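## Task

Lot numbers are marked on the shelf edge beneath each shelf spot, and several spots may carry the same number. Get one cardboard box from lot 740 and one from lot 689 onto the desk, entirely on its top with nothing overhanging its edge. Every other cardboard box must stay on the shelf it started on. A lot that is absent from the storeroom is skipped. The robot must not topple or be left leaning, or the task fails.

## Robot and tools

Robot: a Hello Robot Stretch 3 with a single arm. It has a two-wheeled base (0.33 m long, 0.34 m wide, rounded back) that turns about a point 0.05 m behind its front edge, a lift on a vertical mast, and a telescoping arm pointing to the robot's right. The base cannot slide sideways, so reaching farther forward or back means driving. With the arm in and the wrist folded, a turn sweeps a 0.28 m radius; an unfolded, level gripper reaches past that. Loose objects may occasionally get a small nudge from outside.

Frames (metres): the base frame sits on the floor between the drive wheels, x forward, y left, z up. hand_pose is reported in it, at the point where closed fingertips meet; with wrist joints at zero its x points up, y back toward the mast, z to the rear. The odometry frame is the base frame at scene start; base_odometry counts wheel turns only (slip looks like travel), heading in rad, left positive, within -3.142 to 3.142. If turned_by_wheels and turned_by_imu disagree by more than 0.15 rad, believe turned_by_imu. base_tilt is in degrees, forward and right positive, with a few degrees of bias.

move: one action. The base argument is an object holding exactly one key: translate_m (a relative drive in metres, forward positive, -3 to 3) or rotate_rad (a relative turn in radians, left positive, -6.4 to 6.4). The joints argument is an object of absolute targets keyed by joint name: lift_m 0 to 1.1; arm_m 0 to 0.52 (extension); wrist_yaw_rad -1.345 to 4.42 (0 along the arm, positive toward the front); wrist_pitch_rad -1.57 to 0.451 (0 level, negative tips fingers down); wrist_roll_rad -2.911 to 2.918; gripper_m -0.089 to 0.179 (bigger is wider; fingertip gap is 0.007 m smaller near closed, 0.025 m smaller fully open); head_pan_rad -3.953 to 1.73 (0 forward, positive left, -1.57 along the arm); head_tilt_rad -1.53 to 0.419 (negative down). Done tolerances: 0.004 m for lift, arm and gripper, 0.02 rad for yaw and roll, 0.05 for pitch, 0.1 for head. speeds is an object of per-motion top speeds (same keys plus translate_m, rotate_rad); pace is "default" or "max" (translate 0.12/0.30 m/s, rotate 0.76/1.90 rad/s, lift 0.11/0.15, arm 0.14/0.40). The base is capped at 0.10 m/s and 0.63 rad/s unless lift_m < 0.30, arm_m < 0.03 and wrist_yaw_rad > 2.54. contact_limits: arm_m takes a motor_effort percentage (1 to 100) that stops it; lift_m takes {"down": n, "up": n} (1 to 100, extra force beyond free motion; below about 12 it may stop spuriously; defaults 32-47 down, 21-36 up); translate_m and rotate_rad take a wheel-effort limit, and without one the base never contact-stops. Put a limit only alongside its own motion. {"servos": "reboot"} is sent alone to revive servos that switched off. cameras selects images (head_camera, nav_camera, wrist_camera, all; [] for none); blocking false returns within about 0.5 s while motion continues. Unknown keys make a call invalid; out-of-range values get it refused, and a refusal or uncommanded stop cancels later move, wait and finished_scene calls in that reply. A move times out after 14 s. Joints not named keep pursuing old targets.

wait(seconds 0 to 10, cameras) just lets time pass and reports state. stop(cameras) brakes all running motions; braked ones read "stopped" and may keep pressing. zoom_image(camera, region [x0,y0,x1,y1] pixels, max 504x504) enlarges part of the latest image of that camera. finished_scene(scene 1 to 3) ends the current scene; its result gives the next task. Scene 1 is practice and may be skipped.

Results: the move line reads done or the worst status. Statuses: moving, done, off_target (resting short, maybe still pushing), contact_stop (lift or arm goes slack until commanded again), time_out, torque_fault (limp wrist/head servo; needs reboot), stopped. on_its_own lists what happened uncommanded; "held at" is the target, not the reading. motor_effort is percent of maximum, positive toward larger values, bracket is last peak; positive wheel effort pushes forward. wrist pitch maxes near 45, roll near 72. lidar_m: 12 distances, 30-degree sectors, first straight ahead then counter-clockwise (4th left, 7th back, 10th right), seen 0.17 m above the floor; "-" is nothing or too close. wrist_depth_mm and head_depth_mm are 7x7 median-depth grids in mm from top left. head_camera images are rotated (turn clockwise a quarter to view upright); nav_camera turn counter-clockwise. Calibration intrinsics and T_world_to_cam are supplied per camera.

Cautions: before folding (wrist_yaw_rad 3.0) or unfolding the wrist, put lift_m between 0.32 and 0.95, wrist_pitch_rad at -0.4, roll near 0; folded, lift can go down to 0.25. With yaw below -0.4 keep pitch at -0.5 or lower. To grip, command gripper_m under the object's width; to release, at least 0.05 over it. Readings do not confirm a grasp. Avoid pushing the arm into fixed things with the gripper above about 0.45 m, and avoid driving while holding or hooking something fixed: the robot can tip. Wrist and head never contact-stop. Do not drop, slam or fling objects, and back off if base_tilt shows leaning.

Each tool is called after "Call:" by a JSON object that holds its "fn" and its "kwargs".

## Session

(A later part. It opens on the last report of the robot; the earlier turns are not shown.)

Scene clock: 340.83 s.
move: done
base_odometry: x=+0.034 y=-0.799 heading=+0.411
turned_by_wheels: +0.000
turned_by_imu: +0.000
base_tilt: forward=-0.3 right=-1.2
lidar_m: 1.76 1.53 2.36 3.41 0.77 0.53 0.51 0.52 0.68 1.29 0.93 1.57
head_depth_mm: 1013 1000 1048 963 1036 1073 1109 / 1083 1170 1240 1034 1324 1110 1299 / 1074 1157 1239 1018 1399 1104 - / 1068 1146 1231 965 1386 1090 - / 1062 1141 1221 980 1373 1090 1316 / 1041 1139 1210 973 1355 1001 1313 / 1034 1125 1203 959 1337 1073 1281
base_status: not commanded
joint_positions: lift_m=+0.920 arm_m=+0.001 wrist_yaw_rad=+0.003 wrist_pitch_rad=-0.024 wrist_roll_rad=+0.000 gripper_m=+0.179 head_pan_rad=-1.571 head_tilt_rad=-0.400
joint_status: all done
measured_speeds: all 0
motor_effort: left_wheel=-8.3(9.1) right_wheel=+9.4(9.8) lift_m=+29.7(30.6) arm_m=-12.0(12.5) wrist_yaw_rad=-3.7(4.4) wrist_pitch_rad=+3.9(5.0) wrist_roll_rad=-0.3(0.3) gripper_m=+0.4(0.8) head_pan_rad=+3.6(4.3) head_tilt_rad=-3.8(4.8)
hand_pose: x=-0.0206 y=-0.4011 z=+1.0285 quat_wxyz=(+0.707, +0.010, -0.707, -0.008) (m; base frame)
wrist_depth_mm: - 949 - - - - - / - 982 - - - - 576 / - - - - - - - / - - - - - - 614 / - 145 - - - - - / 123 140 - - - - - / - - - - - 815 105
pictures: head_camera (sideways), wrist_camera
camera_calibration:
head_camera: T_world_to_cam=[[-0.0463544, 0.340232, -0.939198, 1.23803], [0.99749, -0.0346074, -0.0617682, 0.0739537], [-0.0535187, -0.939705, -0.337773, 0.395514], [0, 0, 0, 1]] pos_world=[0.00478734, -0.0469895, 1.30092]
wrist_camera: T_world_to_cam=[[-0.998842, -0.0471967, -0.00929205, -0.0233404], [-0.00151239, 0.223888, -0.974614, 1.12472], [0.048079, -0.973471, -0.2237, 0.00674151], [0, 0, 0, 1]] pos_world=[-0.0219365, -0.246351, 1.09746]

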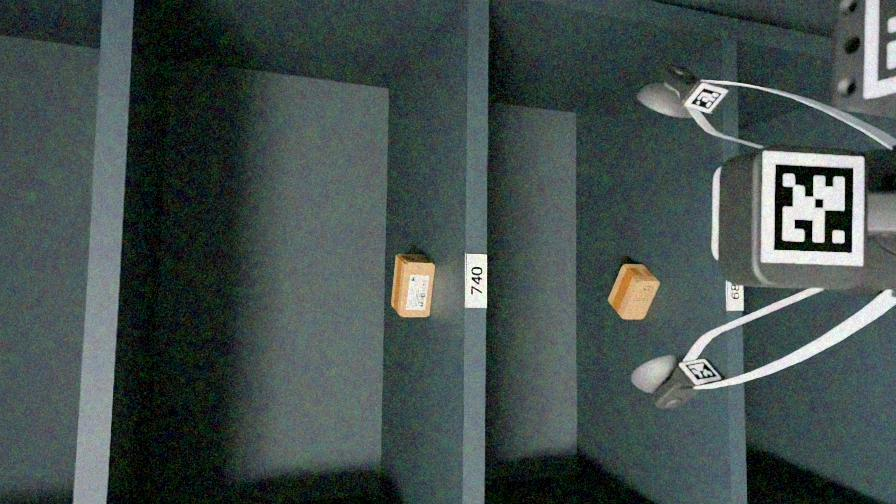

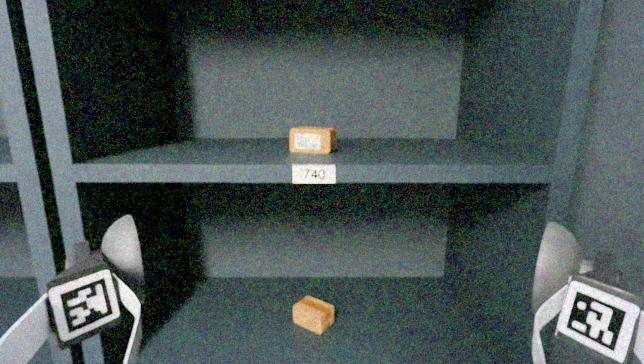

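Call:
{"fn": "move", "kwargs": {"joints": {"head_pan_rad": -3.14, "head_tilt_rad": 0.0}, "pace": "max", "cameras": []}}

Scene clock: 377.13 s.
move: done
base_odometry: x=+0.034 y=-0.799 heading=+0.411
turned_by_wheels: +0.000
turned_by_imu: +0.000
base_tilt: forward=-0.3 right=-1.1
lidar_m: 1.76 1.52 2.36 3.40 0.77 0.53 0.51 0.52 0.68 1.29 0.93 1.57
head_depth_mm: 520 514 508 500 494 490 484 / 511 505 500 493 488 482 477 / 504 499 493 486 481 475 471 / 497 491 486 480 474 469 463 / 489 485 479 474 468 463 458 / 483 478 472 467 463 457 453 / 476 471 466 462 455 451 446
base_status: not commanded
joint_positions: lift_m=+0.920 arm_m=+0.001 wrist_yaw_rad=+0.003 wrist_pitch_rad=-0.024 wrist_roll_rad=+0.000 gripper_m=+0.179 head_pan_rad=-3.179 head_tilt_rad=+0.003
joint_status: all done
measured_speeds: all 0
motor_effort: left_wheel=-8.5(9.0) right_wheel=+8.5(9.4) lift_m=+29.4(30.1) arm_m=-11.5(11.9) wrist_yaw_rad=-5.4(5.4) wrist_pitch_rad=+3.9(4.1) wrist_roll_rad=-0.2(0.3) gripper_m=+0.1(1.0) head_pan_rad=+3.3(5.1) head_tilt_rad=+6.1(13.5)
hand_pose: x=-0.0206 y=-0.4011 z=+1.0285 quat_wxyz=(+0.707, +0.010, -0.707, -0.008) (m; base frame)
wrist_depth_mm: - 936 - - - - - / - 981 - - - - 577 / - - - - - - - / - - - - - - 616 / - 145 - - - - - / 123 139 - - - - - / - - - - - 819 105
pictures: none
No camera images: "cameras" was empty.

Call:
{"fn": "zoom_image", "kwargs": {"camera": "wrist_camera", "region": [262, 100, 362, 190]}}

Scaled by 5.040.

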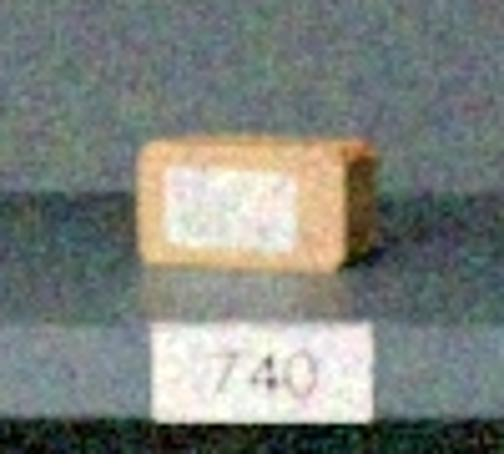

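Call:
{"fn": "move", "kwargs": {"base": {"rotate_rad": 1.86}, "joints": {"head_pan_rad": -1.57, "head_tilt_rad": -0.5}, "cameras": []}}

Call:
{"fn": "move", "kwargs": {"base": {"translate_m": -0.285}, "cameras": []}}

Call:
{"fn": "move", "kwargs": {"base": {"rotate_rad": -1.86}, "cameras": ["head_camera", "wrist_camera"]}}

Scene clock: 455.30 s.
move: done
base_odometry: x=+0.034 y=-0.799 heading=+2.271
turned_by_wheels: +1.860
turned_by_imu: +1.830
base_tilt: forward=-0.4 right=-1.1
lidar_m: 1.10 0.60 0.51 0.51 0.57 0.94 0.93 0.96 1.58 1.57 1.53 3.30
head_depth_mm: 1408 1514 1620 1776 1912 1687 - / 1444 1552 1677 1830 1933 1622 - / 1464 1581 1719 1853 2003 - - / 1515 1624 1782 1932 2052 - - / 1551 1680 1824 1984 2045 1535 1301 / 1583 1712 1835 2009 1766 1581 1296 / 1619 1736 1871 1458 2035 1561 1293
base_status: done
joint_positions: lift_m=+0.920 arm_m=+0.001 wrist_yaw_rad=+0.003 wrist_pitch_rad=-0.024 wrist_roll_rad=+0.000 gripper_m=+0.179 head_pan_rad=-1.569 head_tilt_rad=-0.500
joint_status: all done
measured_speeds: all 0
motor_effort: left_wheel=-8.2(12.6) right_wheel=+8.0(12.5) lift_m=+28.1(29.5) arm_m=-13.3(14.1) wrist_yaw_rad=-4.1(4.3) wrist_pitch_rad=+3.9(4.0) wrist_roll_rad=+0.2(0.3) gripper_m=+0.8(1.1) head_pan_rad=-3.6(5.8) head_tilt_rad=+4.5(7.4)
hand_pose: x=-0.0208 y=-0.4011 z=+1.0286 quat_wxyz=(+0.707, +0.010, -0.707, -0.008) (m; base frame)
wrist_depth_mm: - - - - - - - / - - - - - - - / - - - - - - - / - - - - - - - / - - - - - - - / 118 - - - - - - / - - - - - - 105
pictures: none
No camera images: "cameras" was empty.

Scene clock: 459.27 s.
move: done
base_odometry: x=+0.217 y=-1.017 heading=+2.271
turned_by_wheels: +0.000
turned_by_imu: +0.000
base_tilt: forward=-0.4 right=-1.3
lidar_m: 1.23 0.67 0.57 0.57 0.64 0.93 0.73 0.65 1.39 1.70 1.62 2.56
head_depth_mm: 1360 1463 1579 1716 1902 1686 - / 1388 1490 1608 1772 1864 1610 - / 1423 1524 1661 1803 1930 - - / 1445 1561 1698 1860 1982 - - / 1472 1593 1741 1897 2034 1542 1297 / 1531 1652 1801 1986 2014 1578 1290 / 1560 1688 1829 2040 1995 1576 1292
base_status: done
joint_positions: lift_m=+0.920 arm_m=+0.001 wrist_yaw_rad=+0.003 wrist_pitch_rad=-0.024 wrist_roll_rad=+0.000 gripper_m=+0.179 head_pan_rad=-1.570 head_tilt_rad=-0.500
joint_status: not commanded
measured_speeds: all 0
motor_effort: left_wheel=-8.0(12.6) right_wheel=-4.9(11.6) lift_m=+26.8(28.6) arm_m=-13.2(14.0) wrist_yaw_rad=-2.9(4.4) wrist_pitch_rad=+4.0(4.0) wrist_roll_rad=+0.1(0.3) gripper_m=+0.6(1.1) head_pan_rad=-2.8(3.9) head_tilt_rad=+4.3(5.1)
hand_pose: x=-0.0208 y=-0.4012 z=+1.0286 quat_wxyz=(+0.707, +0.010, -0.707, -0.008) (m; base frame)
wrist_depth_mm: - - - - - - - / - - - - - - - / - - - - - - - / - - - - - - - / - - - - - - - / - - - - - - - / - - - - - - 105
pictures: none
No camera images: "cameras" was empty.

Scene clock: 463.30 s.
move: done
base_odometry: x=+0.217 y=-1.017 heading=+0.411
turned_by_wheels: -1.860
turned_by_imu: -1.830
base_tilt: forward=-0.3 right=-1.3
lidar_m: 1.70 1.62 1.81 3.68 0.86 0.60 0.57 0.58 0.75 1.02 0.65 1.36
head_depth_mm: 831 916 989 741 1121 996 - / 842 911 989 732 1143 964 - / 836 905 972 716 1162 - - / 832 896 965 711 1155 - - / 825 893 959 708 1145 913 1135 / 821 884 950 699 1121 940 1128 / 815 882 946 694 1117 935 827
base_status: done
joint_positions: lift_m=+0.920 arm_m=+0.001 wrist_yaw_rad=+0.003 wrist_pitch_rad=-0.024 wrist_roll_rad=+0.000 gripper_m=+0.179 head_pan_rad=-1.570 head_tilt_rad=-0.500
joint_status: not commanded
measured_speeds: all 0
motor_effort: left_wheel=+7.4(12.3) right_wheel=-9.0(13.1) lift_m=+27.3(28.5) arm_m=-12.8(14.5) wrist_yaw_rad=-3.0(4.6) wrist_pitch_rad=+3.9(4.0) wrist_roll_rad=-0.3(0.3) gripper_m=+0.3(1.1) head_pan_rad=-3.0(3.6) head_tilt_rad=+3.4(5.0)
hand_pose: x=-0.0208 y=-0.4012 z=+1.0286 quat_wxyz=(+0.707, +0.010, -0.707, -0.008) (m; base frame)
wrist_depth_mm: - 709 - - - - - / - - - - - 731 - / - 747 - - - 759 - / - - - 471 - - - / - 143 - - - - - / - 140 - - - - - / - - - - - - 105
pictures: head_camera (sideways), wrist_camera
camera_calibration:
head_camera: T_world_to_cam=[[-0.0465683, 0.432155, -0.900596, 1.18765], [0.997502, -0.0278268, -0.064932, 0.0780643], [-0.0531214, -0.90137, -0.42978, 0.515244], [0, 0, 0, 1]] pos_world=[0.00480825, -0.0466524, 1.29611]
wrist_camera: T_world_to_cam=[[-0.998869, -0.0466296, -0.00927639, -0.023275], [-0.00138354, 0.223541, -0.974694, 1.12476], [0.0475233, -0.973579, -0.223352, 0.00634555], [0, 0, 0, 1]] pos_world=[-0.0219941, -0.246337, 1.0975]

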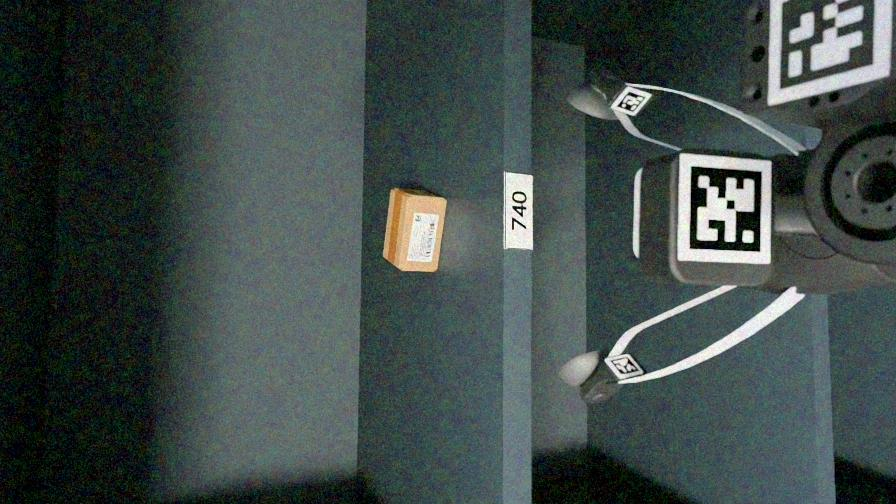

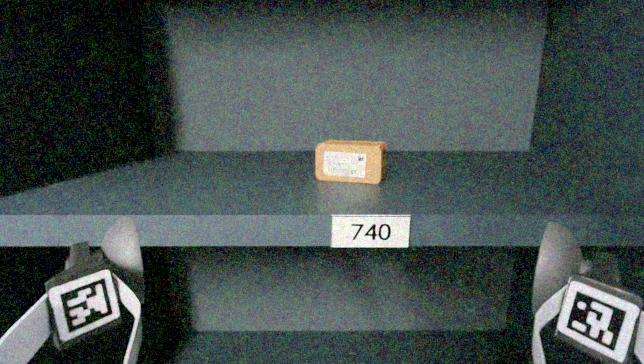

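Call:
{"fn": "zoom_image", "kwargs": {"camera": "head_camera", "region": [370, 170, 550, 290]}}

Call:
{"fn": "zoom_image", "kwargs": {"camera": "wrist_camera", "region": [290, 120, 420, 260]}}

Scaled by 2.800 from the camera's 896x504 image, which has a finer 1280x720 frame.

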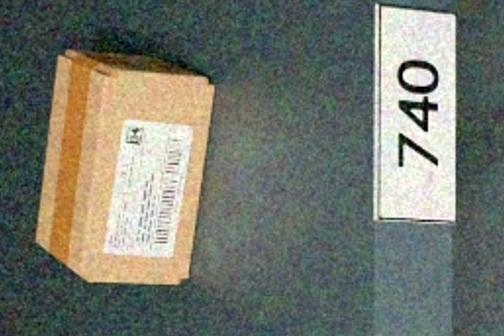

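Scaled by 3.600.

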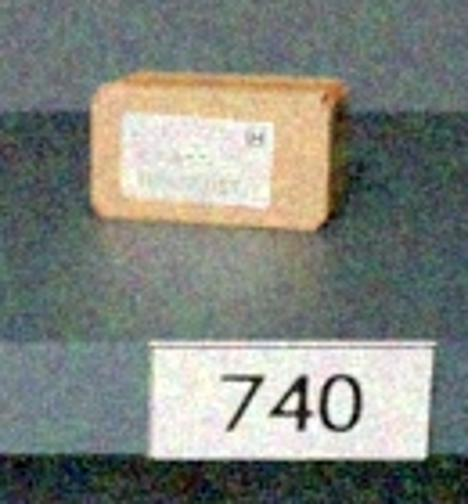

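Call:
{"fn": "move", "kwargs": {"base": {"translate_m": 0.042}, "joints": {"wrist_yaw_rad": -0.24, "lift_m": 0.908}, "cameras": []}}

Call:
{"fn": "move", "kwargs": {"joints": {"arm_m": 0.18}, "cameras": ["head_camera", "wrist_camera"]}}

Scene clock: 541.93 s.
move: done
base_odometry: x=+0.256 y=-1.000 heading=+0.411
turned_by_wheels: +0.000
turned_by_imu: +0.000
base_tilt: forward=-0.4 right=-1.2
lidar_m: 1.66 1.60 1.79 3.67 0.92 0.64 0.61 0.62 0.78 1.01 0.63 1.35
head_depth_mm: 828 915 988 740 1163 909 - / 839 907 977 731 1179 998 - / 833 901 970 712 1169 - - / 830 898 963 715 1157 948 837 / 821 889 959 706 1128 937 1132 / 816 882 951 698 1133 936 828 / 812 875 931 692 1065 919 827
base_status: done
joint_positions: lift_m=+0.908 arm_m=+0.001 wrist_yaw_rad=-0.237 wrist_pitch_rad=-0.023 wrist_roll_rad=+0.000 gripper_m=+0.179 head_pan_rad=-1.570 head_tilt_rad=-0.500
joint_status: all done
measured_speeds: all 0
motor_effort: left_wheel=+6.7(12.0) right_wheel=+2.1(7.5) lift_m=+27.1(27.1) arm_m=-12.8(13.8) wrist_yaw_rad=-2.8(6.1) wrist_pitch_rad=+3.8(3.9) wrist_roll_rad=+0.1(0.3) gripper_m=+0.7(0.9) head_pan_rad=-2.4(3.0) head_tilt_rad=+2.5(4.0)
hand_pose: x=-0.0815 y=-0.3940 z=+1.0168 quat_wxyz=(+0.701, -0.075, -0.703, -0.092) (m; base frame)
wrist_depth_mm: 611 - - - 780 - - / - - - - - - - / - - - - - - - / - - - 465 - - - / - 143 - - - - - / - 126 - - 941 - - / - - - - - - 105
pictures: none
No camera images: "cameras" was empty.

Scene clock: 544.50 s.
move: done
base_odometry: x=+0.256 y=-1.000 heading=+0.411
turned_by_wheels: +0.000
turned_by_imu: +0.000
base_tilt: forward=-0.3 right=-1.2
lidar_m: 1.66 1.60 1.79 3.69 0.92 0.64 0.61 0.62 0.78 1.01 0.63 1.35
head_depth_mm: 830 917 988 739 320 - 1153 / 836 904 981 731 314 327 1152 / 833 901 971 713 317 310 1147 / 829 896 966 713 344 368 1137 / 825 891 954 706 1138 943 1134 / 820 883 952 698 1129 934 832 / 816 877 933 691 1064 917 824
base_status: not commanded
joint_positions: lift_m=+0.908 arm_m=+0.180 wrist_yaw_rad=-0.237 wrist_pitch_rad=-0.023 wrist_roll_rad=+0.000 gripper_m=+0.179 head_pan_rad=-1.570 head_tilt_rad=-0.500
joint_status: all done
measured_speeds: all 0
motor_effort: left_wheel=+7.1(7.4) right_wheel=+2.5(3.7) lift_m=+28.8(30.9) arm_m=+13.0(15.9) wrist_yaw_rad=-2.3(4.3) wrist_pitch_rad=+3.7(3.9) wrist_roll_rad=+0.1(0.3) gripper_m=+1.0(1.1) head_pan_rad=-1.6(2.9) head_tilt_rad=+3.0(4.1)
hand_pose: x=-0.0815 y=-0.5734 z=+1.0168 quat_wxyz=(+0.701, -0.075, -0.703, -0.092) (m; base frame)
wrist_depth_mm: - - - - - 638 - / - - - - - 652 - / - - - - - 668 - / - - 294 291 - - - / - 143 - - - - - / - 126 - - - - - / - - - 163 185 - 105
pictures: head_camera (sideways), wrist_camera
camera_calibration:
head_camera: T_world_to_cam=[[-0.0465683, 0.432155, -0.900596, 1.18765], [0.997502, -0.0278268, -0.064932, 0.0780643], [-0.0531214, -0.90137, -0.42978, 0.515244], [0, 0, 0, 1]] pos_world=[0.00480825, -0.0466524, 1.29611]
wrist_camera: T_world_to_cam=[[-0.981353, 0.191989, -0.00924288, 0.0461263], [0.0515863, 0.216751, -0.974863, 1.15228], [-0.18516, -0.957162, -0.222613, -0.17143], [0, 0, 0, 1]] pos_world=[-0.0459175, -0.422699, 1.08558]

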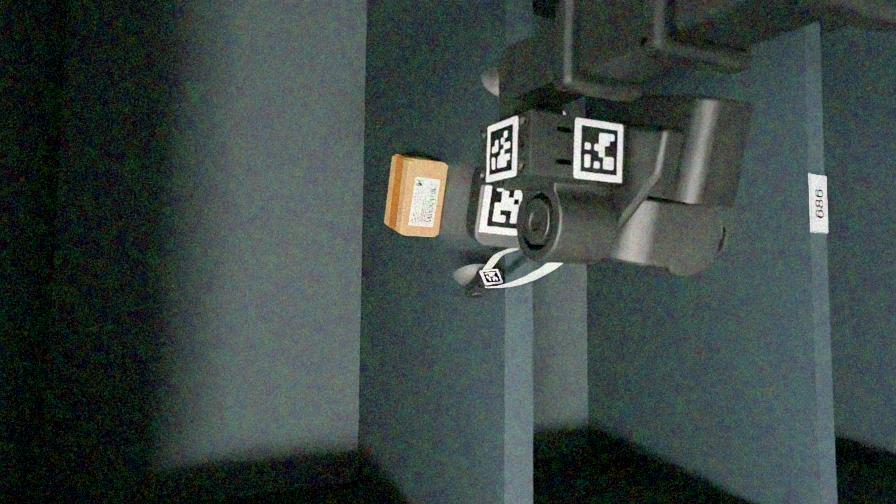

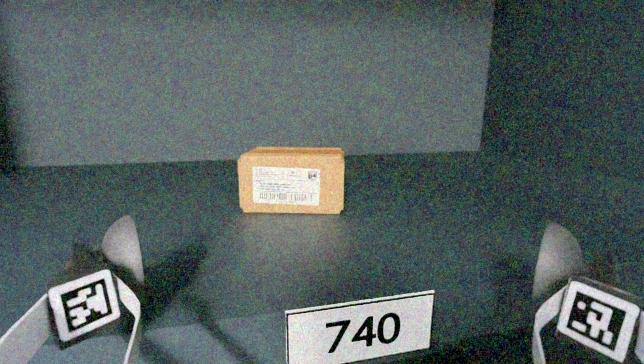

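Call:
{"fn": "move", "kwargs": {"joints": {"arm_m": 0.29, "lift_m": 0.913}, "cameras": ["wrist_camera"]}}

Scene clock: 588.67 s.
move: done
base_odometry: x=+0.256 y=-1.000 heading=+0.411
turned_by_wheels: +0.000
turned_by_imu: +0.000
base_tilt: forward=-0.3 right=-1.2
lidar_m: 1.66 1.60 1.78 3.69 0.92 0.64 0.61 0.62 0.78 1.01 0.63 1.35
head_depth_mm: 831 912 988 739 322 - 1153 / 840 907 978 436 431 956 1148 / 833 903 969 418 408 953 1145 / 825 892 965 602 607 944 1140 / 821 892 956 707 1141 942 1132 / 816 884 950 698 1133 940 832 / 813 879 931 694 1066 917 824
base_status: not commanded
joint_positions: lift_m=+0.913 arm_m=+0.290 wrist_yaw_rad=-0.237 wrist_pitch_rad=-0.023 wrist_roll_rad=+0.000 gripper_m=+0.179 head_pan_rad=-1.570 head_tilt_rad=-0.500
joint_status: all done
measured_speeds: all 0
motor_effort: left_wheel=+7.2(7.3) right_wheel=+2.7(3.8) lift_m=+28.8(32.4) arm_m=+14.5(15.0) wrist_yaw_rad=-1.8(4.1) wrist_pitch_rad=+3.8(3.9) wrist_roll_rad=+0.0(0.3) gripper_m=+0.6(1.1) head_pan_rad=-1.6(2.4) head_tilt_rad=+1.8(3.0)
hand_pose: x=-0.0815 y=-0.6834 z=+1.0218 quat_wxyz=(+0.701, -0.075, -0.703, -0.092) (m; base frame)
wrist_depth_mm: - - - - - 533 - / - - - - - 554 - / - - - - - 568 - / - - 191 192 - - - / - 143 191 189 187 - - / - 126 - 194 - - - / - - - - - - 105
pictures: wrist_camera
camera_calibration:
wrist_camera: T_world_to_cam=[[-0.981354, 0.191988, -0.00923915, 0.067287], [0.0515664, 0.216669, -0.974882, 1.18098], [-0.185164, -0.957181, -0.222529, -0.275703], [0, 0, 0, 1]] pos_world=[-0.0459167, -0.532696, 1.09058]

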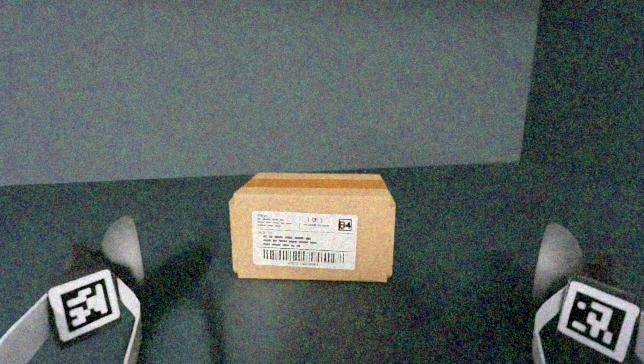

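Call:
{"fn": "move", "kwargs": {"joints": {"arm_m": 0.344}, "contact_limits": {"arm_m": 40}, "cameras": ["wrist_camera"]}}

Call:
{"fn": "move", "kwargs": {"joints": {"gripper_m": 0.05}, "cameras": ["wrist_camera", "head_camera"]}}

Scene clock: 602.93 s.
move: done
base_odometry: x=+0.256 y=-1.000 heading=+0.411
turned_by_wheels: +0.000
turned_by_imu: +0.008
base_tilt: forward=-0.8 right=-1.9
lidar_m: 1.66 1.59 2.27 3.68 0.91 0.64 0.61 0.62 0.78 1.02 0.63 1.35
head_depth_mm: 742 932 1015 765 293 - 1190 / 757 925 1004 401 631 972 1156 / 773 919 996 459 1165 964 1150 / 794 909 990 493 1154 959 1147 / 818 908 977 737 1156 959 1149 / 835 905 972 729 1146 958 846 / 832 895 961 722 1051 922 839
base_status: not commanded
joint_positions: lift_m=+0.913 arm_m=+0.344 wrist_yaw_rad=-0.238 wrist_pitch_rad=-0.101 wrist_roll_rad=-0.009 gripper_m=+0.179 head_pan_rad=-1.570 head_tilt_rad=-0.499
joint_status: all done
measured_speeds: all 0
on_its_own: wrist_pitch_rad is at rest, and its effort (+18.2) is outside its rest range (-8 to +12)
motor_effort: left_wheel=+2.0(7.2) right_wheel=+2.3(3.7) lift_m=+31.7(31.9) arm_m=+22.5(31.6) wrist_yaw_rad=-1.5(4.1) wrist_pitch_rad=+18.2(18.8) wrist_roll_rad=+2.8(3.0) gripper_m=+0.2(1.3) head_pan_rad=-1.5(1.9) head_tilt_rad=+1.4(2.8)
contact_limits: arm_m 40 (drawing in: default 32, maximum 55; extending or still: default 41, maximum 69)
hand_pose: x=-0.0810 y=-0.7344 z=+1.0018 quat_wxyz=(+0.700, -0.047, -0.702, -0.120) (m; base frame)
wrist_depth_mm: - - - - - - 491 / - - - - - - - / - - - - - - - / - - 165 165 164 - - / - 142 153 149 147 - - / - 126 158 157 154 - - / - - - - - - 105
pictures: wrist_camera
camera_calibration:
wrist_camera: T_world_to_cam=[[-0.981245, 0.192715, -0.00440015, 0.0731277], [0.0616747, 0.292238, -0.954355, 1.20826], [-0.182633, -0.936727, -0.298643, -0.237319], [0, 0, 0, 1]] pos_world=[-0.0461054, -0.589498, 1.08256]

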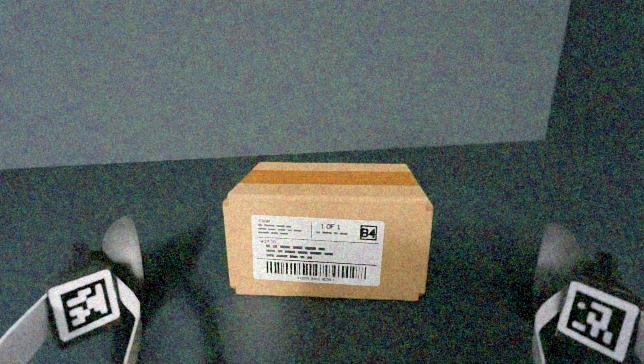

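Scene clock: 604.73 s.
move: done
base_odometry: x=+0.256 y=-1.000 heading=+0.411
turned_by_wheels: +0.000
turned_by_imu: +0.000
base_tilt: forward=-0.9 right=-2.1
lidar_m: 1.66 1.60 2.27 3.68 0.91 0.64 0.61 0.62 0.78 1.01 0.64 1.35
head_depth_mm: 740 926 1013 763 292 - 1194 / 758 924 1001 401 632 974 1162 / 772 913 994 459 1164 965 1160 / 796 908 989 494 1157 964 1149 / 816 907 979 734 1155 957 1145 / 836 900 975 728 1144 957 842 / 834 893 959 722 1048 923 840
base_status: not commanded
joint_positions: lift_m=+0.913 arm_m=+0.344 wrist_yaw_rad=-0.238 wrist_pitch_rad=-0.100 wrist_roll_rad=-0.010 gripper_m=+0.051 head_pan_rad=-1.570 head_tilt_rad=-0.499
joint_status: all done
measured_speeds: all 0
on_its_own: wrist_pitch_rad is at rest, and its effort (+17.9) is outside its rest range (-8 to +12)
motor_effort: left_wheel=+1.7(2.2) right_wheel=+2.0(3.5) lift_m=+29.5(31.6) arm_m=+5.2(20.9) wrist_yaw_rad=-2.3(3.7) wrist_pitch_rad=+17.9(18.2) wrist_roll_rad=+3.3(3.4) gripper_m=-13.7(85.8) head_pan_rad=-0.8(1.7) head_tilt_rad=+0.8(2.0)
contact_limits: arm_m 40 (drawing in: default 32, maximum 55; extending or still: default 41, maximum 69)
hand_pose: x=-0.0810 y=-0.7344 z=+1.0023 quat_wxyz=(+0.701, -0.048, -0.702, -0.119) (m; base frame)
wrist_depth_mm: - - - - - - 487 / - - - - - - - / - - - - - - - / - - - 166 167 - - / - - 151 151 148 - - / - - 147 158 154 - - / - - - - - 106 -
pictures: head_camera (sideways), wrist_camera
camera_calibration:
head_camera: T_world_to_cam=[[-0.0465683, 0.431826, -0.900754, 1.18786], [0.997502, -0.0278501, -0.0649216, 0.0780507], [-0.0531209, -0.901527, -0.42945, 0.514815], [0, 0, 0, 1]] pos_world=[0.00480827, -0.0466545, 1.29612]
wrist_camera: T_world_to_cam=[[-0.981281, 0.19256, -0.00282839, 0.0714268], [0.059852, 0.29098, -0.954855, 1.20813], [-0.183044, -0.937151, -0.297058, -0.239169], [0, 0, 0, 1]] pos_world=[-0.0459973, -0.589431, 1.08274]

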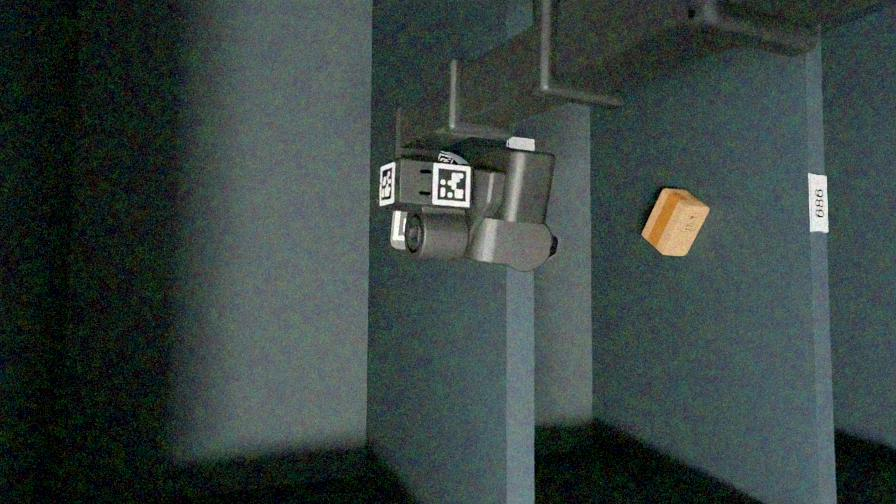

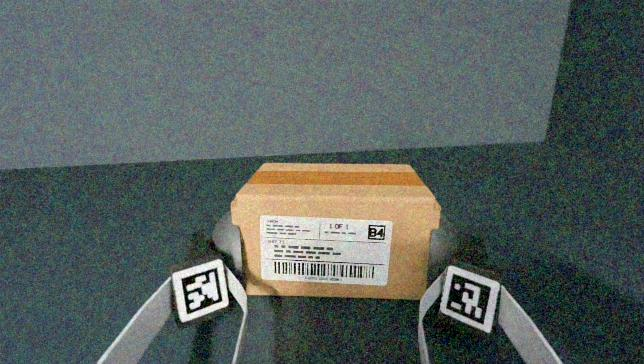

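Call:
{"fn": "move", "kwargs": {"joints": {"lift_m": 0.945}, "speeds": {"lift_m": 0.04}, "cameras": ["wrist_camera"]}}

Scene clock: 622.97 s.
move: done
base_odometry: x=+0.256 y=-1.000 heading=+0.411
turned_by_wheels: +0.000
turned_by_imu: -0.028
base_tilt: forward=-0.3 right=-1.3
lidar_m: 1.66 1.60 1.79 3.69 0.93 0.64 0.61 0.62 0.78 1.01 0.63 1.34
head_depth_mm: 831 921 999 739 - 963 1113 / 841 916 978 378 1151 960 1156 / 838 907 950 441 1168 955 1148 / 827 898 958 480 1156 945 1143 / 824 887 954 706 1135 942 1138 / 814 880 947 699 1129 934 830 / 810 871 935 691 1070 933 826
base_status: not commanded
joint_positions: lift_m=+0.945 arm_m=+0.344 wrist_yaw_rad=-0.240 wrist_pitch_rad=-0.031 wrist_roll_rad=-0.005 gripper_m=+0.051 head_pan_rad=-1.570 head_tilt_rad=-0.500
joint_status: all done
measured_speeds: all 0
motor_effort: left_wheel=-0.5(4.9) right_wheel=-0.3(10.2) lift_m=+30.4(37.2) arm_m=+9.0(18.3) wrist_yaw_rad=-0.5(6.1) wrist_pitch_rad=+5.2(22.4) wrist_roll_rad=+1.3(6.0) gripper_m=-13.4(14.1) head_pan_rad=-0.6(1.4) head_tilt_rad=-2.1(2.1)
contact_limits: arm_m 40 (drawing in: default 32, maximum 55; extending or still: default 41, maximum 69)
hand_pose: x=-0.0821 y=-0.7370 z=+1.0517 quat_wxyz=(+0.702, -0.073, -0.701, -0.096) (m; base frame)
wrist_depth_mm: - - - - - - - / - - - - - 499 - / - - - - - 532 - / - - - 170 171 - - / - - 153 152 149 - - / - - 147 158 154 - - / - - - - - 106 -
pictures: wrist_camera
camera_calibration:
wrist_camera: T_world_to_cam=[[-0.980931, 0.194287, -0.00523076, 0.074848], [0.0498779, 0.225633, -0.972935, 1.22612], [-0.187848, -0.954643, -0.231021, -0.309903], [0, 0, 0, 1]] pos_world=[-0.0459505, -0.587042, 1.12174]

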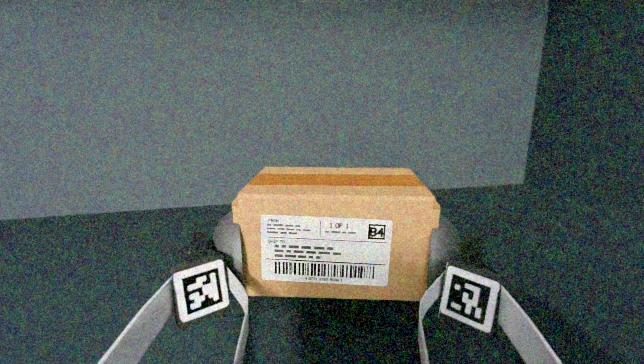

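Call:
{"fn": "move", "kwargs": {"joints": {"arm_m": 0.03}, "cameras": ["wrist_camera"]}}

Call:
{"fn": "move", "kwargs": {"base": {"rotate_rad": 1.37}, "joints": {"lift_m": 0.85, "head_pan_rad": -0.7, "head_tilt_rad": -0.5}, "cameras": ["head_camera", "nav_camera"]}}

Scene clock: 666.47 s.
move: done
base_odometry: x=+0.256 y=-1.000 heading=+0.411
turned_by_wheels: +0.000
turned_by_imu: +0.000
base_tilt: forward=-0.3 right=-1.0
lidar_m: 1.66 1.60 1.79 3.68 0.93 0.64 0.60 0.61 0.78 1.01 0.63 1.34
head_depth_mm: 828 926 996 740 1160 - - / 842 912 982 732 426 - - / 837 903 977 721 439 - - / 827 900 964 716 1155 950 1135 / 824 890 957 706 1143 943 1132 / 816 882 947 699 1123 937 833 / 807 873 936 693 1071 934 826
base_status: not commanded
joint_positions: lift_m=+0.945 arm_m=+0.030 wrist_yaw_rad=-0.240 wrist_pitch_rad=-0.031 wrist_roll_rad=-0.005 gripper_m=+0.051 head_pan_rad=-1.570 head_tilt_rad=-0.500
joint_status: all done
measured_speeds: all 0
motor_effort: left_wheel=-0.9(1.4) right_wheel=+0.4(1.2) lift_m=+24.7(25.4) arm_m=-12.9(15.4) wrist_yaw_rad=-0.8(2.1) wrist_pitch_rad=+5.3(5.4) wrist_roll_rad=+1.4(1.7) gripper_m=-13.2(13.7) head_pan_rad=-0.5(1.1) head_tilt_rad=-4.3(5.1)
hand_pose: x=-0.0821 y=-0.4230 z=+1.0516 quat_wxyz=(+0.702, -0.073, -0.701, -0.096) (m; base frame)
wrist_depth_mm: - - - - 775 - - / - - - - 781 - - / - - - - - - - / - - 170 170 171 - - / - - 152 152 149 - - / - - 147 158 154 - - / - - - - - 106 -
pictures: wrist_camera
camera_calibration:
wrist_camera: T_world_to_cam=[[-0.980931, 0.194287, -0.00523074, 0.013838], [0.0498779, 0.225633, -0.972935, 1.15526], [-0.187848, -0.954643, -0.231021, -0.0101288], [0, 0, 0, 1]] pos_world=[-0.0459505, -0.273023, 1.12173]

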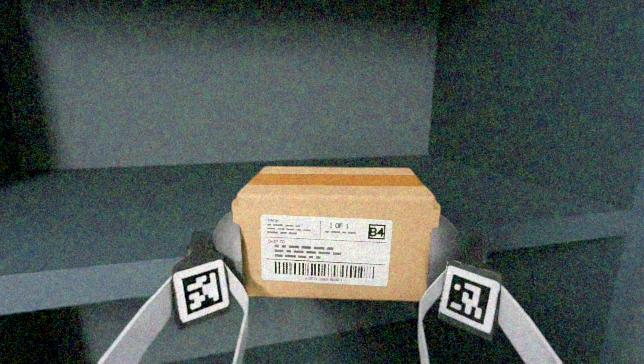

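Scene clock: 669.73 s.
move: done
base_odometry: x=+0.256 y=-1.000 heading=+1.780
turned_by_wheels: +1.370
turned_by_imu: +1.348
base_tilt: forward=-0.2 right=-1.2
lidar_m: 2.55 1.27 0.71 0.61 0.60 0.69 1.01 0.64 0.64 1.36 1.66 1.60
head_depth_mm: 1377 1468 1574 1680 1809 1639 1324 / 1475 1567 1679 1800 1927 1615 1316 / 1559 1681 1820 1960 2033 1606 1309 / 1680 1805 1904 2110 2060 1591 1303 / 1776 1934 2040 1750 1909 1587 1301 / 1905 2087 2150 1600 2036 1579 1289 / 2048 2240 2189 2190 2020 1582 1282
base_status: done
joint_positions: lift_m=+0.850 arm_m=+0.030 wrist_yaw_rad=-0.240 wrist_pitch_rad=-0.031 wrist_roll_rad=-0.005 gripper_m=+0.051 head_pan_rad=-0.699 head_tilt_rad=-0.500
joint_status: all done
measured_speeds: all 0
motor_effort: left_wheel=-9.4(12.4) right_wheel=+7.8(13.1) lift_m=+25.1(27.6) arm_m=-7.0(13.6) wrist_yaw_rad=-0.2(2.2) wrist_pitch_rad=+5.2(5.5) wrist_roll_rad=+1.5(1.8) gripper_m=-13.4(13.8) head_pan_rad=-3.2(5.5) head_tilt_rad=-4.8(6.9)
hand_pose: x=-0.0821 y=-0.4230 z=+0.9566 quat_wxyz=(+0.702, -0.073, -0.701, -0.096) (m; base frame)
wrist_depth_mm: - - - - - - - / - - - - - - - / - - - - - - - / - - - 170 - - - / - - 152 151 150 - - / - - 151 158 154 891 - / - - - - - 105 -
pictures: head_camera (sideways), nav_camera (sideways)
camera_calibration:
head_camera: T_world_to_cam=[[-0.360734, 0.242816, -0.900506, 1.18945], [0.663697, 0.745178, -0.0649379, 0.0801082], [0.655269, -0.621088, -0.429967, 0.511167], [0, 0, 0, 1]] pos_world=[0.0409563, -0.0310329, 1.2961]
nav_camera: T_world_to_cam=[[0.36007, -0.28046, 0.889771, -1.11699], [-0.630552, -0.776076, 0.0105473, 0.0402925], [0.687571, -0.564844, -0.456286, 0.542875], [0, 0, 0, 1]] pos_world=[0.0543373, 0.0246377, 1.24115]

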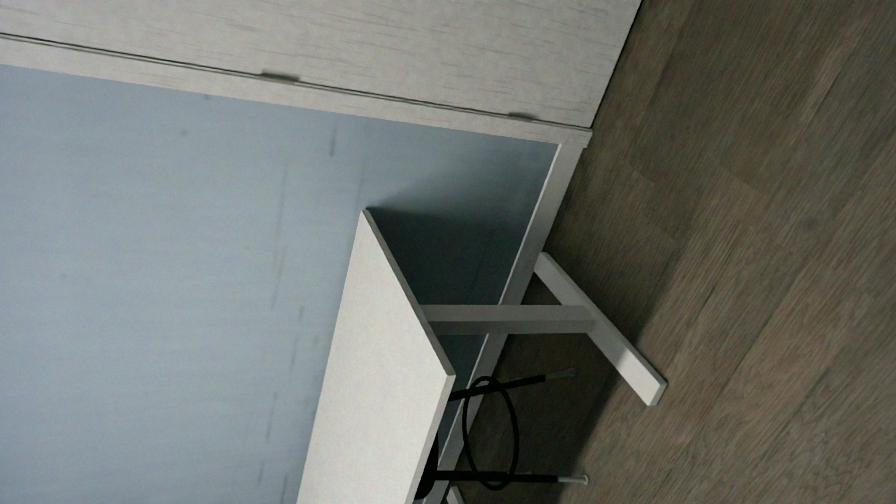

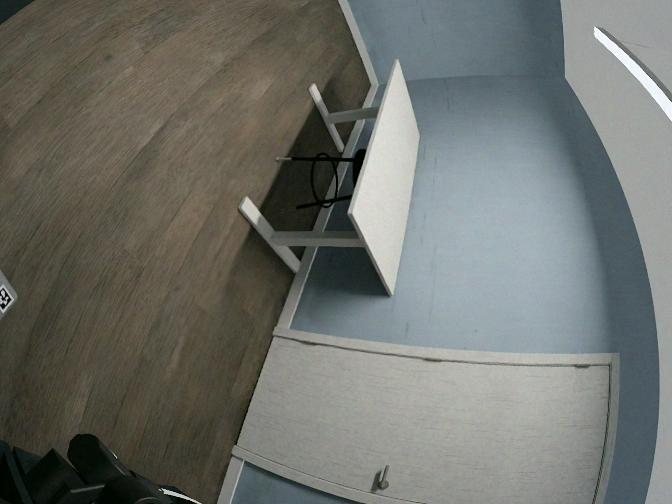

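Call:
{"fn": "move", "kwargs": {"base": {"translate_m": 1.15}, "cameras": []}}

Call:
{"fn": "move", "kwargs": {"base": {"rotate_rad": 0.25}, "joints": {"head_pan_rad": -1.57, "head_tilt_rad": -0.5}, "cameras": ["head_camera", "nav_camera"]}}

Scene clock: 690.37 s.
move: done
base_odometry: x=+0.017 y=+0.124 heading=+1.780
turned_by_wheels: +0.000
turned_by_imu: +0.000
base_tilt: forward=-0.2 right=-1.2
lidar_m: 2.60 2.62 1.09 0.93 0.93 1.06 1.79 1.65 1.57 0.92 0.80 1.08
head_depth_mm: 1125 1199 1277 1320 958 733 1319 / 1187 1268 1359 1359 951 780 1281 / 1258 1348 1454 1350 939 1462 1278 / 1335 1445 1578 1328 931 1452 1268 / 1434 1540 1679 1314 964 1592 1299 / 1533 1668 1808 1300 1044 1572 1290 / 1661 1814 2003 1285 1686 1577 1292
base_status: done
joint_positions: lift_m=+0.850 arm_m=+0.030 wrist_yaw_rad=-0.240 wrist_pitch_rad=-0.031 wrist_roll_rad=-0.005 gripper_m=+0.051 head_pan_rad=-0.700 head_tilt_rad=-0.500
joint_status: not commanded
measured_speeds: all 0
motor_effort: left_wheel=+0.3(10.2) right_wheel=+10.7(13.9) lift_m=+26.6(27.4) arm_m=-6.8(8.4) wrist_yaw_rad=-0.9(2.4) wrist_pitch_rad=+5.3(5.4) wrist_roll_rad=+1.3(1.8) gripper_m=-13.4(13.9) head_pan_rad=-2.7(3.8) head_tilt_rad=-4.6(5.2)
hand_pose: x=-0.0821 y=-0.4230 z=+0.9566 quat_wxyz=(+0.702, -0.073, -0.701, -0.096) (m; base frame)
wrist_depth_mm: - - - - - - - / - - - - - - - / - - - - - - - / - - - 170 - - - / - - 153 151 150 - - / - - 151 158 154 - - / - - - - - - -
pictures: none
No camera images: "cameras" was empty.

Scene clock: 692.23 s.
move: done
base_odometry: x=+0.017 y=+0.124 heading=+2.030
turned_by_wheels: +0.250
turned_by_imu: +0.246
base_tilt: forward=-0.4 right=-1.3
lidar_m: 2.62 1.38 0.98 0.93 0.95 1.26 1.65 1.89 1.42 0.92 0.80 1.45
head_depth_mm: 1141 1220 1331 1460 1627 1631 1396 / 1138 1231 1343 1472 1561 1485 1437 / 1129 1228 1324 1447 510 478 298 / 1122 1207 1330 1334 935 744 351 / 1118 1210 1314 1313 925 791 1296 / 1111 1198 1309 1309 922 789 1291 / 1105 1188 1296 1295 914 782 1254
base_status: done
joint_positions: lift_m=+0.850 arm_m=+0.030 wrist_yaw_rad=-0.240 wrist_pitch_rad=-0.031 wrist_roll_rad=-0.005 gripper_m=+0.051 head_pan_rad=-1.578 head_tilt_rad=-0.500
joint_status: all done
measured_speeds: translate_m=+0.000 rotate_rad=+0.000 lift_m=+0.000 arm_m=+0.000 wrist_yaw_rad=+0.000 wrist_pitch_rad=+0.000 wrist_roll_rad=+0.000 head_pan_rad=+0.024 head_tilt_rad=+0.000
motor_effort: left_wheel=-9.0(11.9) right_wheel=+9.1(12.7) lift_m=+27.3(27.8) arm_m=-7.7(8.4) wrist_yaw_rad=-1.0(2.5) wrist_pitch_rad=+5.2(5.4) wrist_roll_rad=+1.3(1.7) gripper_m=-13.4(13.5) head_pan_rad=+4.1(4.6) head_tilt_rad=-4.4(6.5)
hand_pose: x=-0.0821 y=-0.4230 z=+0.9566 quat_wxyz=(+0.702, -0.073, -0.701, -0.096) (m; base frame)
wrist_depth_mm: - - - - - - - / - - - - - - - / - - - - - - - / - - - 170 - - - / - - 152 151 150 - - / - - 147 158 154 - - / - - - - - - -
pictures: head_camera (sideways), nav_camera (sideways)
camera_calibration:
head_camera: T_world_to_cam=[[-0.0430313, 0.432709, -0.900506, 1.18751], [0.997241, -0.0359696, -0.0649379, 0.0780736], [-0.0604901, -0.900816, -0.429967, 0.515533], [0, 0, 0, 1]] pos_world=[0.00442679, -0.0466391, 1.2961]
nav_camera: T_world_to_cam=[[0.0136127, -0.456205, 0.88977, -1.11488], [-0.999901, -0.00926492, 0.0105473, 0.0425455], [0.00343194, -0.889826, -0.456286, 0.547048], [0, 0, 0, 1]] pos_world=[0.0558404, -0.0214417, 1.24115]

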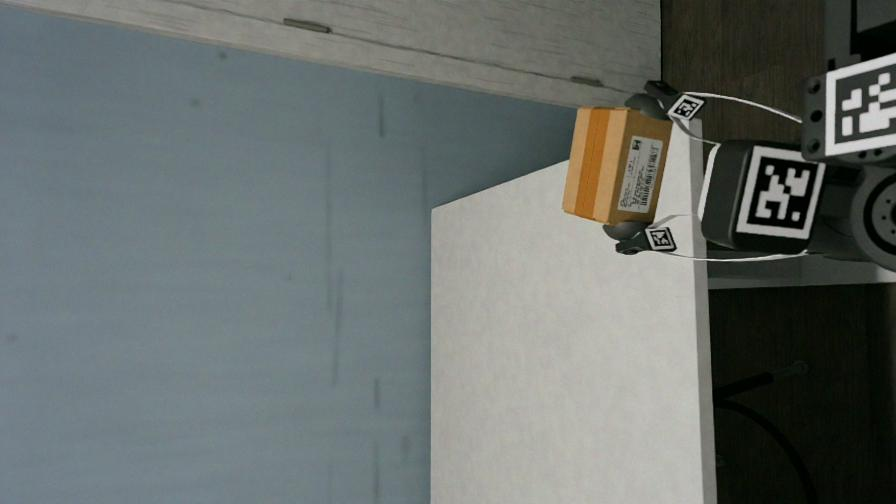

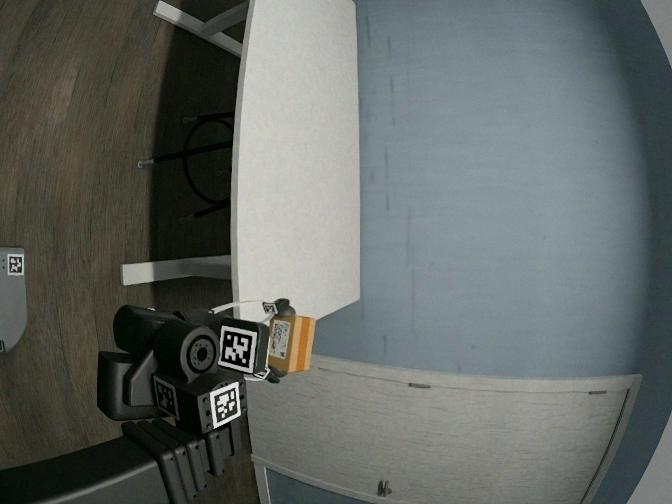

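Call:
{"fn": "move", "kwargs": {"base": {"translate_m": 0.25}, "joints": {"wrist_pitch_rad": -0.06}, "cameras": []}}

Call:
{"fn": "move", "kwargs": {"joints": {"arm_m": 0.36, "lift_m": 0.75, "head_tilt_rad": -0.6}, "cameras": ["head_camera", "wrist_camera"]}}

Scene clock: 729.37 s.
move: done
base_odometry: x=-0.094 y=+0.348 heading=+2.030
turned_by_wheels: +0.000
turned_by_imu: -0.001
base_tilt: forward=-0.3 right=-1.1
lidar_m: 2.37 1.39 0.99 0.94 0.96 1.28 1.90 1.97 0.96 0.71 0.96 1.26
head_depth_mm: 1128 1222 1335 1459 959 816 1405 / 1127 1219 1329 1366 949 733 1390 / 1116 1211 1309 1348 941 480 301 / 1117 1215 1304 1335 935 741 1213 / 1111 1197 1303 1320 927 790 1265 / 1107 1197 1292 1303 921 760 1228 / 1092 1188 1292 1295 912 755 1257
base_status: done
joint_positions: lift_m=+0.850 arm_m=+0.030 wrist_yaw_rad=-0.240 wrist_pitch_rad=-0.086 wrist_roll_rad=-0.005 gripper_m=+0.051 head_pan_rad=-1.570 head_tilt_rad=-0.500
joint_status: all done
measured_speeds: all 0
motor_effort: left_wheel=+0.9(8.9) right_wheel=+8.9(12.8) lift_m=+28.1(28.6) arm_m=-10.5(10.7) wrist_yaw_rad=+0.1(2.1) wrist_pitch_rad=+4.2(5.9) wrist_roll_rad=+1.4(1.7) gripper_m=-13.2(13.6) head_pan_rad=+3.8(4.3) head_tilt_rad=-3.7(4.5)
hand_pose: x=-0.0816 y=-0.4209 z=+0.9427 quat_wxyz=(+0.700, -0.054, -0.703, -0.115) (m; base frame)
wrist_depth_mm: - - - - - - - / - - - - - - - / - - - - - - - / - - - 171 - - - / - - 153 152 150 - - / - - 147 158 153 581 - / - - - - - 124 -
pictures: none
No camera images: "cameras" was empty.

Scene clock: 733.00 s.
move: done
base_odometry: x=-0.094 y=+0.348 heading=+2.030
turned_by_wheels: +0.000
turned_by_imu: +0.000
base_tilt: forward=-0.4 right=-1.3
lidar_m: 2.37 1.39 0.99 0.94 0.96 1.28 1.90 1.98 0.95 0.71 0.96 1.26
head_depth_mm: 1129 1238 1378 1464 841 1490 323 / 1117 1229 1364 1118 764 380 331 / 1115 1224 1359 861 553 1421 1231 / 1108 1216 1357 1042 594 1433 1227 / 1097 1209 1341 1087 814 1466 1223 / 1098 1206 1319 1077 811 1420 1208 / 1089 1206 1314 1066 801 1415 1213
base_status: not commanded
joint_positions: lift_m=+0.750 arm_m=+0.360 wrist_yaw_rad=-0.240 wrist_pitch_rad=-0.087 wrist_roll_rad=-0.005 gripper_m=+0.051 head_pan_rad=-1.570 head_tilt_rad=-0.602
joint_status: all done
measured_speeds: all 0
motor_effort: left_wheel=+0.5(1.2) right_wheel=+10.2(10.4) lift_m=+29.5(30.3) arm_m=+13.5(16.0) wrist_yaw_rad=-0.1(2.2) wrist_pitch_rad=+4.4(4.6) wrist_roll_rad=+1.3(1.7) gripper_m=-13.0(13.7) head_pan_rad=+2.9(4.1) head_tilt_rad=+0.1(5.9)
hand_pose: x=-0.0816 y=-0.7509 z=+0.8424 quat_wxyz=(+0.700, -0.053, -0.703, -0.115) (m; base frame)
wrist_depth_mm: - - - - - - - / - - - - - - - / - - - - - - - / - - - 171 171 - - / - - 152 152 150 - - / - - 147 158 153 - - / - - - - - 105 -
pictures: head_camera (sideways), wrist_camera
camera_calibration:
head_camera: T_world_to_cam=[[-0.0467466, 0.521887, -0.851733, 1.12392], [0.997502, -0.0208173, -0.0675025, 0.081402], [-0.0529595, -0.852761, -0.51961, 0.632129], [0, 0, 0, 1]] pos_world=[0.00481812, -0.045811, 1.29124]
wrist_camera: T_world_to_cam=[[-0.980836, 0.194682, -0.00768524, 0.0793159], [0.0627055, 0.278082, -0.958508, 1.05393], [-0.184467, -0.940622, -0.28496, -0.315123], [0, 0, 0, 1]] pos_world=[-0.0464213, -0.604933, 0.921016]

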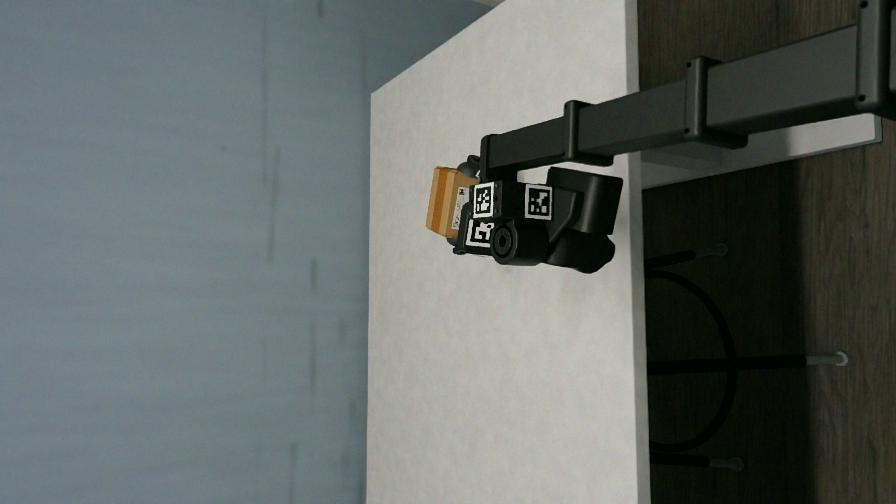

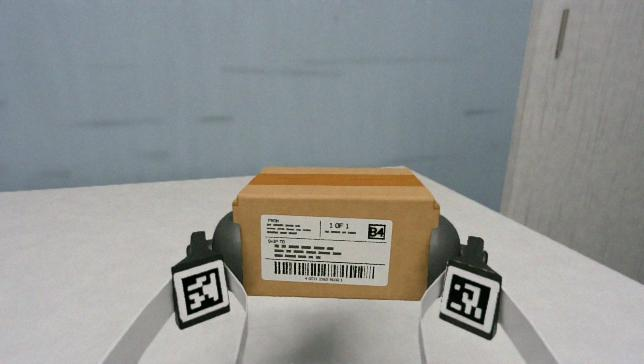

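Call:
{"fn": "move", "kwargs": {"joints": {"arm_m": 0.28}, "cameras": []}}

Call:
{"fn": "move", "kwargs": {"joints": {"lift_m": 0.67}, "contact_limits": {"lift_m": {"down": 15}}, "speeds": {"lift_m": 0.05}, "cameras": ["head_camera", "wrist_camera"]}}

Scene clock: 758.57 s.
move: done
base_odometry: x=-0.094 y=+0.348 heading=+2.030
turned_by_wheels: +0.000
turned_by_imu: +0.000
base_tilt: forward=-0.2 right=-1.1
lidar_m: 2.37 1.40 0.98 0.94 0.96 1.28 1.90 1.96 0.95 0.71 0.96 1.25
head_depth_mm: 1126 1234 1373 1477 841 1495 331 / 1114 1232 1363 1128 782 391 331 / 1110 1225 1353 1110 490 1359 1226 / 1108 1214 1357 1100 515 1390 1226 / 1101 1207 1346 1087 820 1460 1226 / 1097 1201 1332 1080 812 1380 1217 / 1095 1203 1319 1070 808 1403 1216
base_status: not commanded
joint_positions: lift_m=+0.750 arm_m=+0.280 wrist_yaw_rad=-0.240 wrist_pitch_rad=-0.087 wrist_roll_rad=-0.005 gripper_m=+0.051 head_pan_rad=-1.570 head_tilt_rad=-0.600
joint_status: all done
measured_speeds: all 0
motor_effort: left_wheel=+0.6(1.2) right_wheel=+9.9(10.5) lift_m=+27.5(31.4) arm_m=-13.3(14.6) wrist_yaw_rad=-0.7(2.1) wrist_pitch_rad=+4.5(4.6) wrist_roll_rad=+1.3(1.7) gripper_m=-13.0(13.6) head_pan_rad=+2.4(3.5) head_tilt_rad=+3.2(4.3)
hand_pose: x=-0.0816 y=-0.6709 z=+0.8424 quat_wxyz=(+0.700, -0.053, -0.703, -0.115) (m; base frame)
wrist_depth_mm: - - - - - - - / - - - - - - - / - - - - - - - / - - - 170 170 - - / - - 152 152 149 - - / - - 148 158 153 - - / - - - - - 105 -
pictures: none
No camera images: "cameras" was empty.

Scene clock: 760.70 s.
move: done
base_odometry: x=-0.094 y=+0.348 heading=+2.030
turned_by_wheels: +0.000
turned_by_imu: +0.000
base_tilt: forward=-0.4 right=-1.1
lidar_m: 2.37 1.39 0.98 0.94 0.96 1.28 1.90 1.97 0.96 0.71 0.96 1.26
head_depth_mm: 1125 1239 1375 1469 840 1492 1253 / 1124 1226 1360 1120 834 1363 385 / 1110 1219 1358 1109 791 523 1226 / 1109 1212 1352 1101 791 560 1234 / 1101 1211 1338 1090 815 1469 1220 / 1095 1200 1337 1084 812 1383 1222 / 1093 1195 1314 1066 806 1404 1214
base_status: not commanded
joint_positions: lift_m=+0.670 arm_m=+0.280 wrist_yaw_rad=-0.240 wrist_pitch_rad=-0.087 wrist_roll_rad=-0.005 gripper_m=+0.051 head_pan_rad=-1.570 head_tilt_rad=-0.600
joint_status: all done
measured_speeds: all 0
motor_effort: left_wheel=+0.8(1.4) right_wheel=+9.3(10.4) lift_m=+24.3(28.1) arm_m=-11.1(13.7) wrist_yaw_rad=-1.4(2.3) wrist_pitch_rad=+4.5(4.6) wrist_roll_rad=+1.4(1.8) gripper_m=-13.1(13.8) head_pan_rad=+3.1(3.4) head_tilt_rad=+3.5(4.3)
contact_limits: lift_m down 15 (down: maximum 72; up: maximum 65)
hand_pose: x=-0.0816 y=-0.6709 z=+0.7624 quat_wxyz=(+0.700, -0.053, -0.703, -0.115) (m; base frame)
wrist_depth_mm: - - - - - - - / - - - - - - - / - - - - - - - / - - - 170 170 - - / - - 153 152 149 - - / - - 147 157 153 - - / - - - - - 105 -
pictures: head_camera (sideways), wrist_camera
camera_calibration:
head_camera: T_world_to_cam=[[-0.0467448, 0.52001, -0.85288, 1.12542], [0.997502, -0.0209661, -0.0674545, 0.0813397], [-0.0529586, -0.853903, -0.517731, 0.629684], [0, 0, 0, 1]] pos_world=[0.00481813, -0.0458343, 1.29134]
wrist_camera: T_world_to_cam=[[-0.980836, 0.194682, -0.00768914, 0.0631291], [0.0627256, 0.278164, -0.958483, 0.955022], [-0.184461, -0.940597, -0.285045, -0.262586], [0, 0, 0, 1]] pos_world=[-0.046422, -0.524931, 0.841009]

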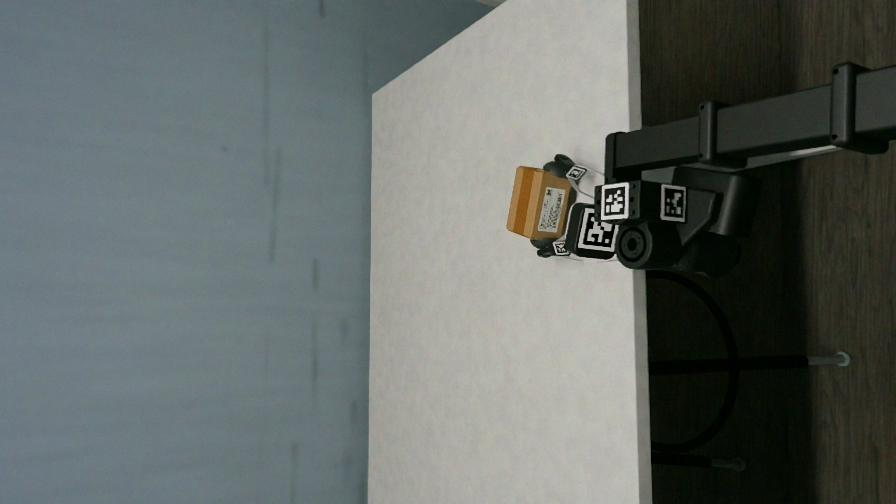

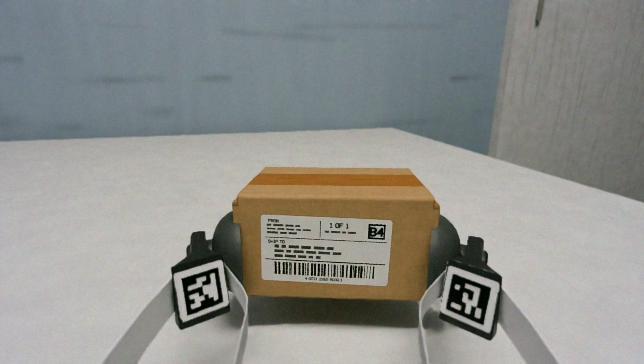

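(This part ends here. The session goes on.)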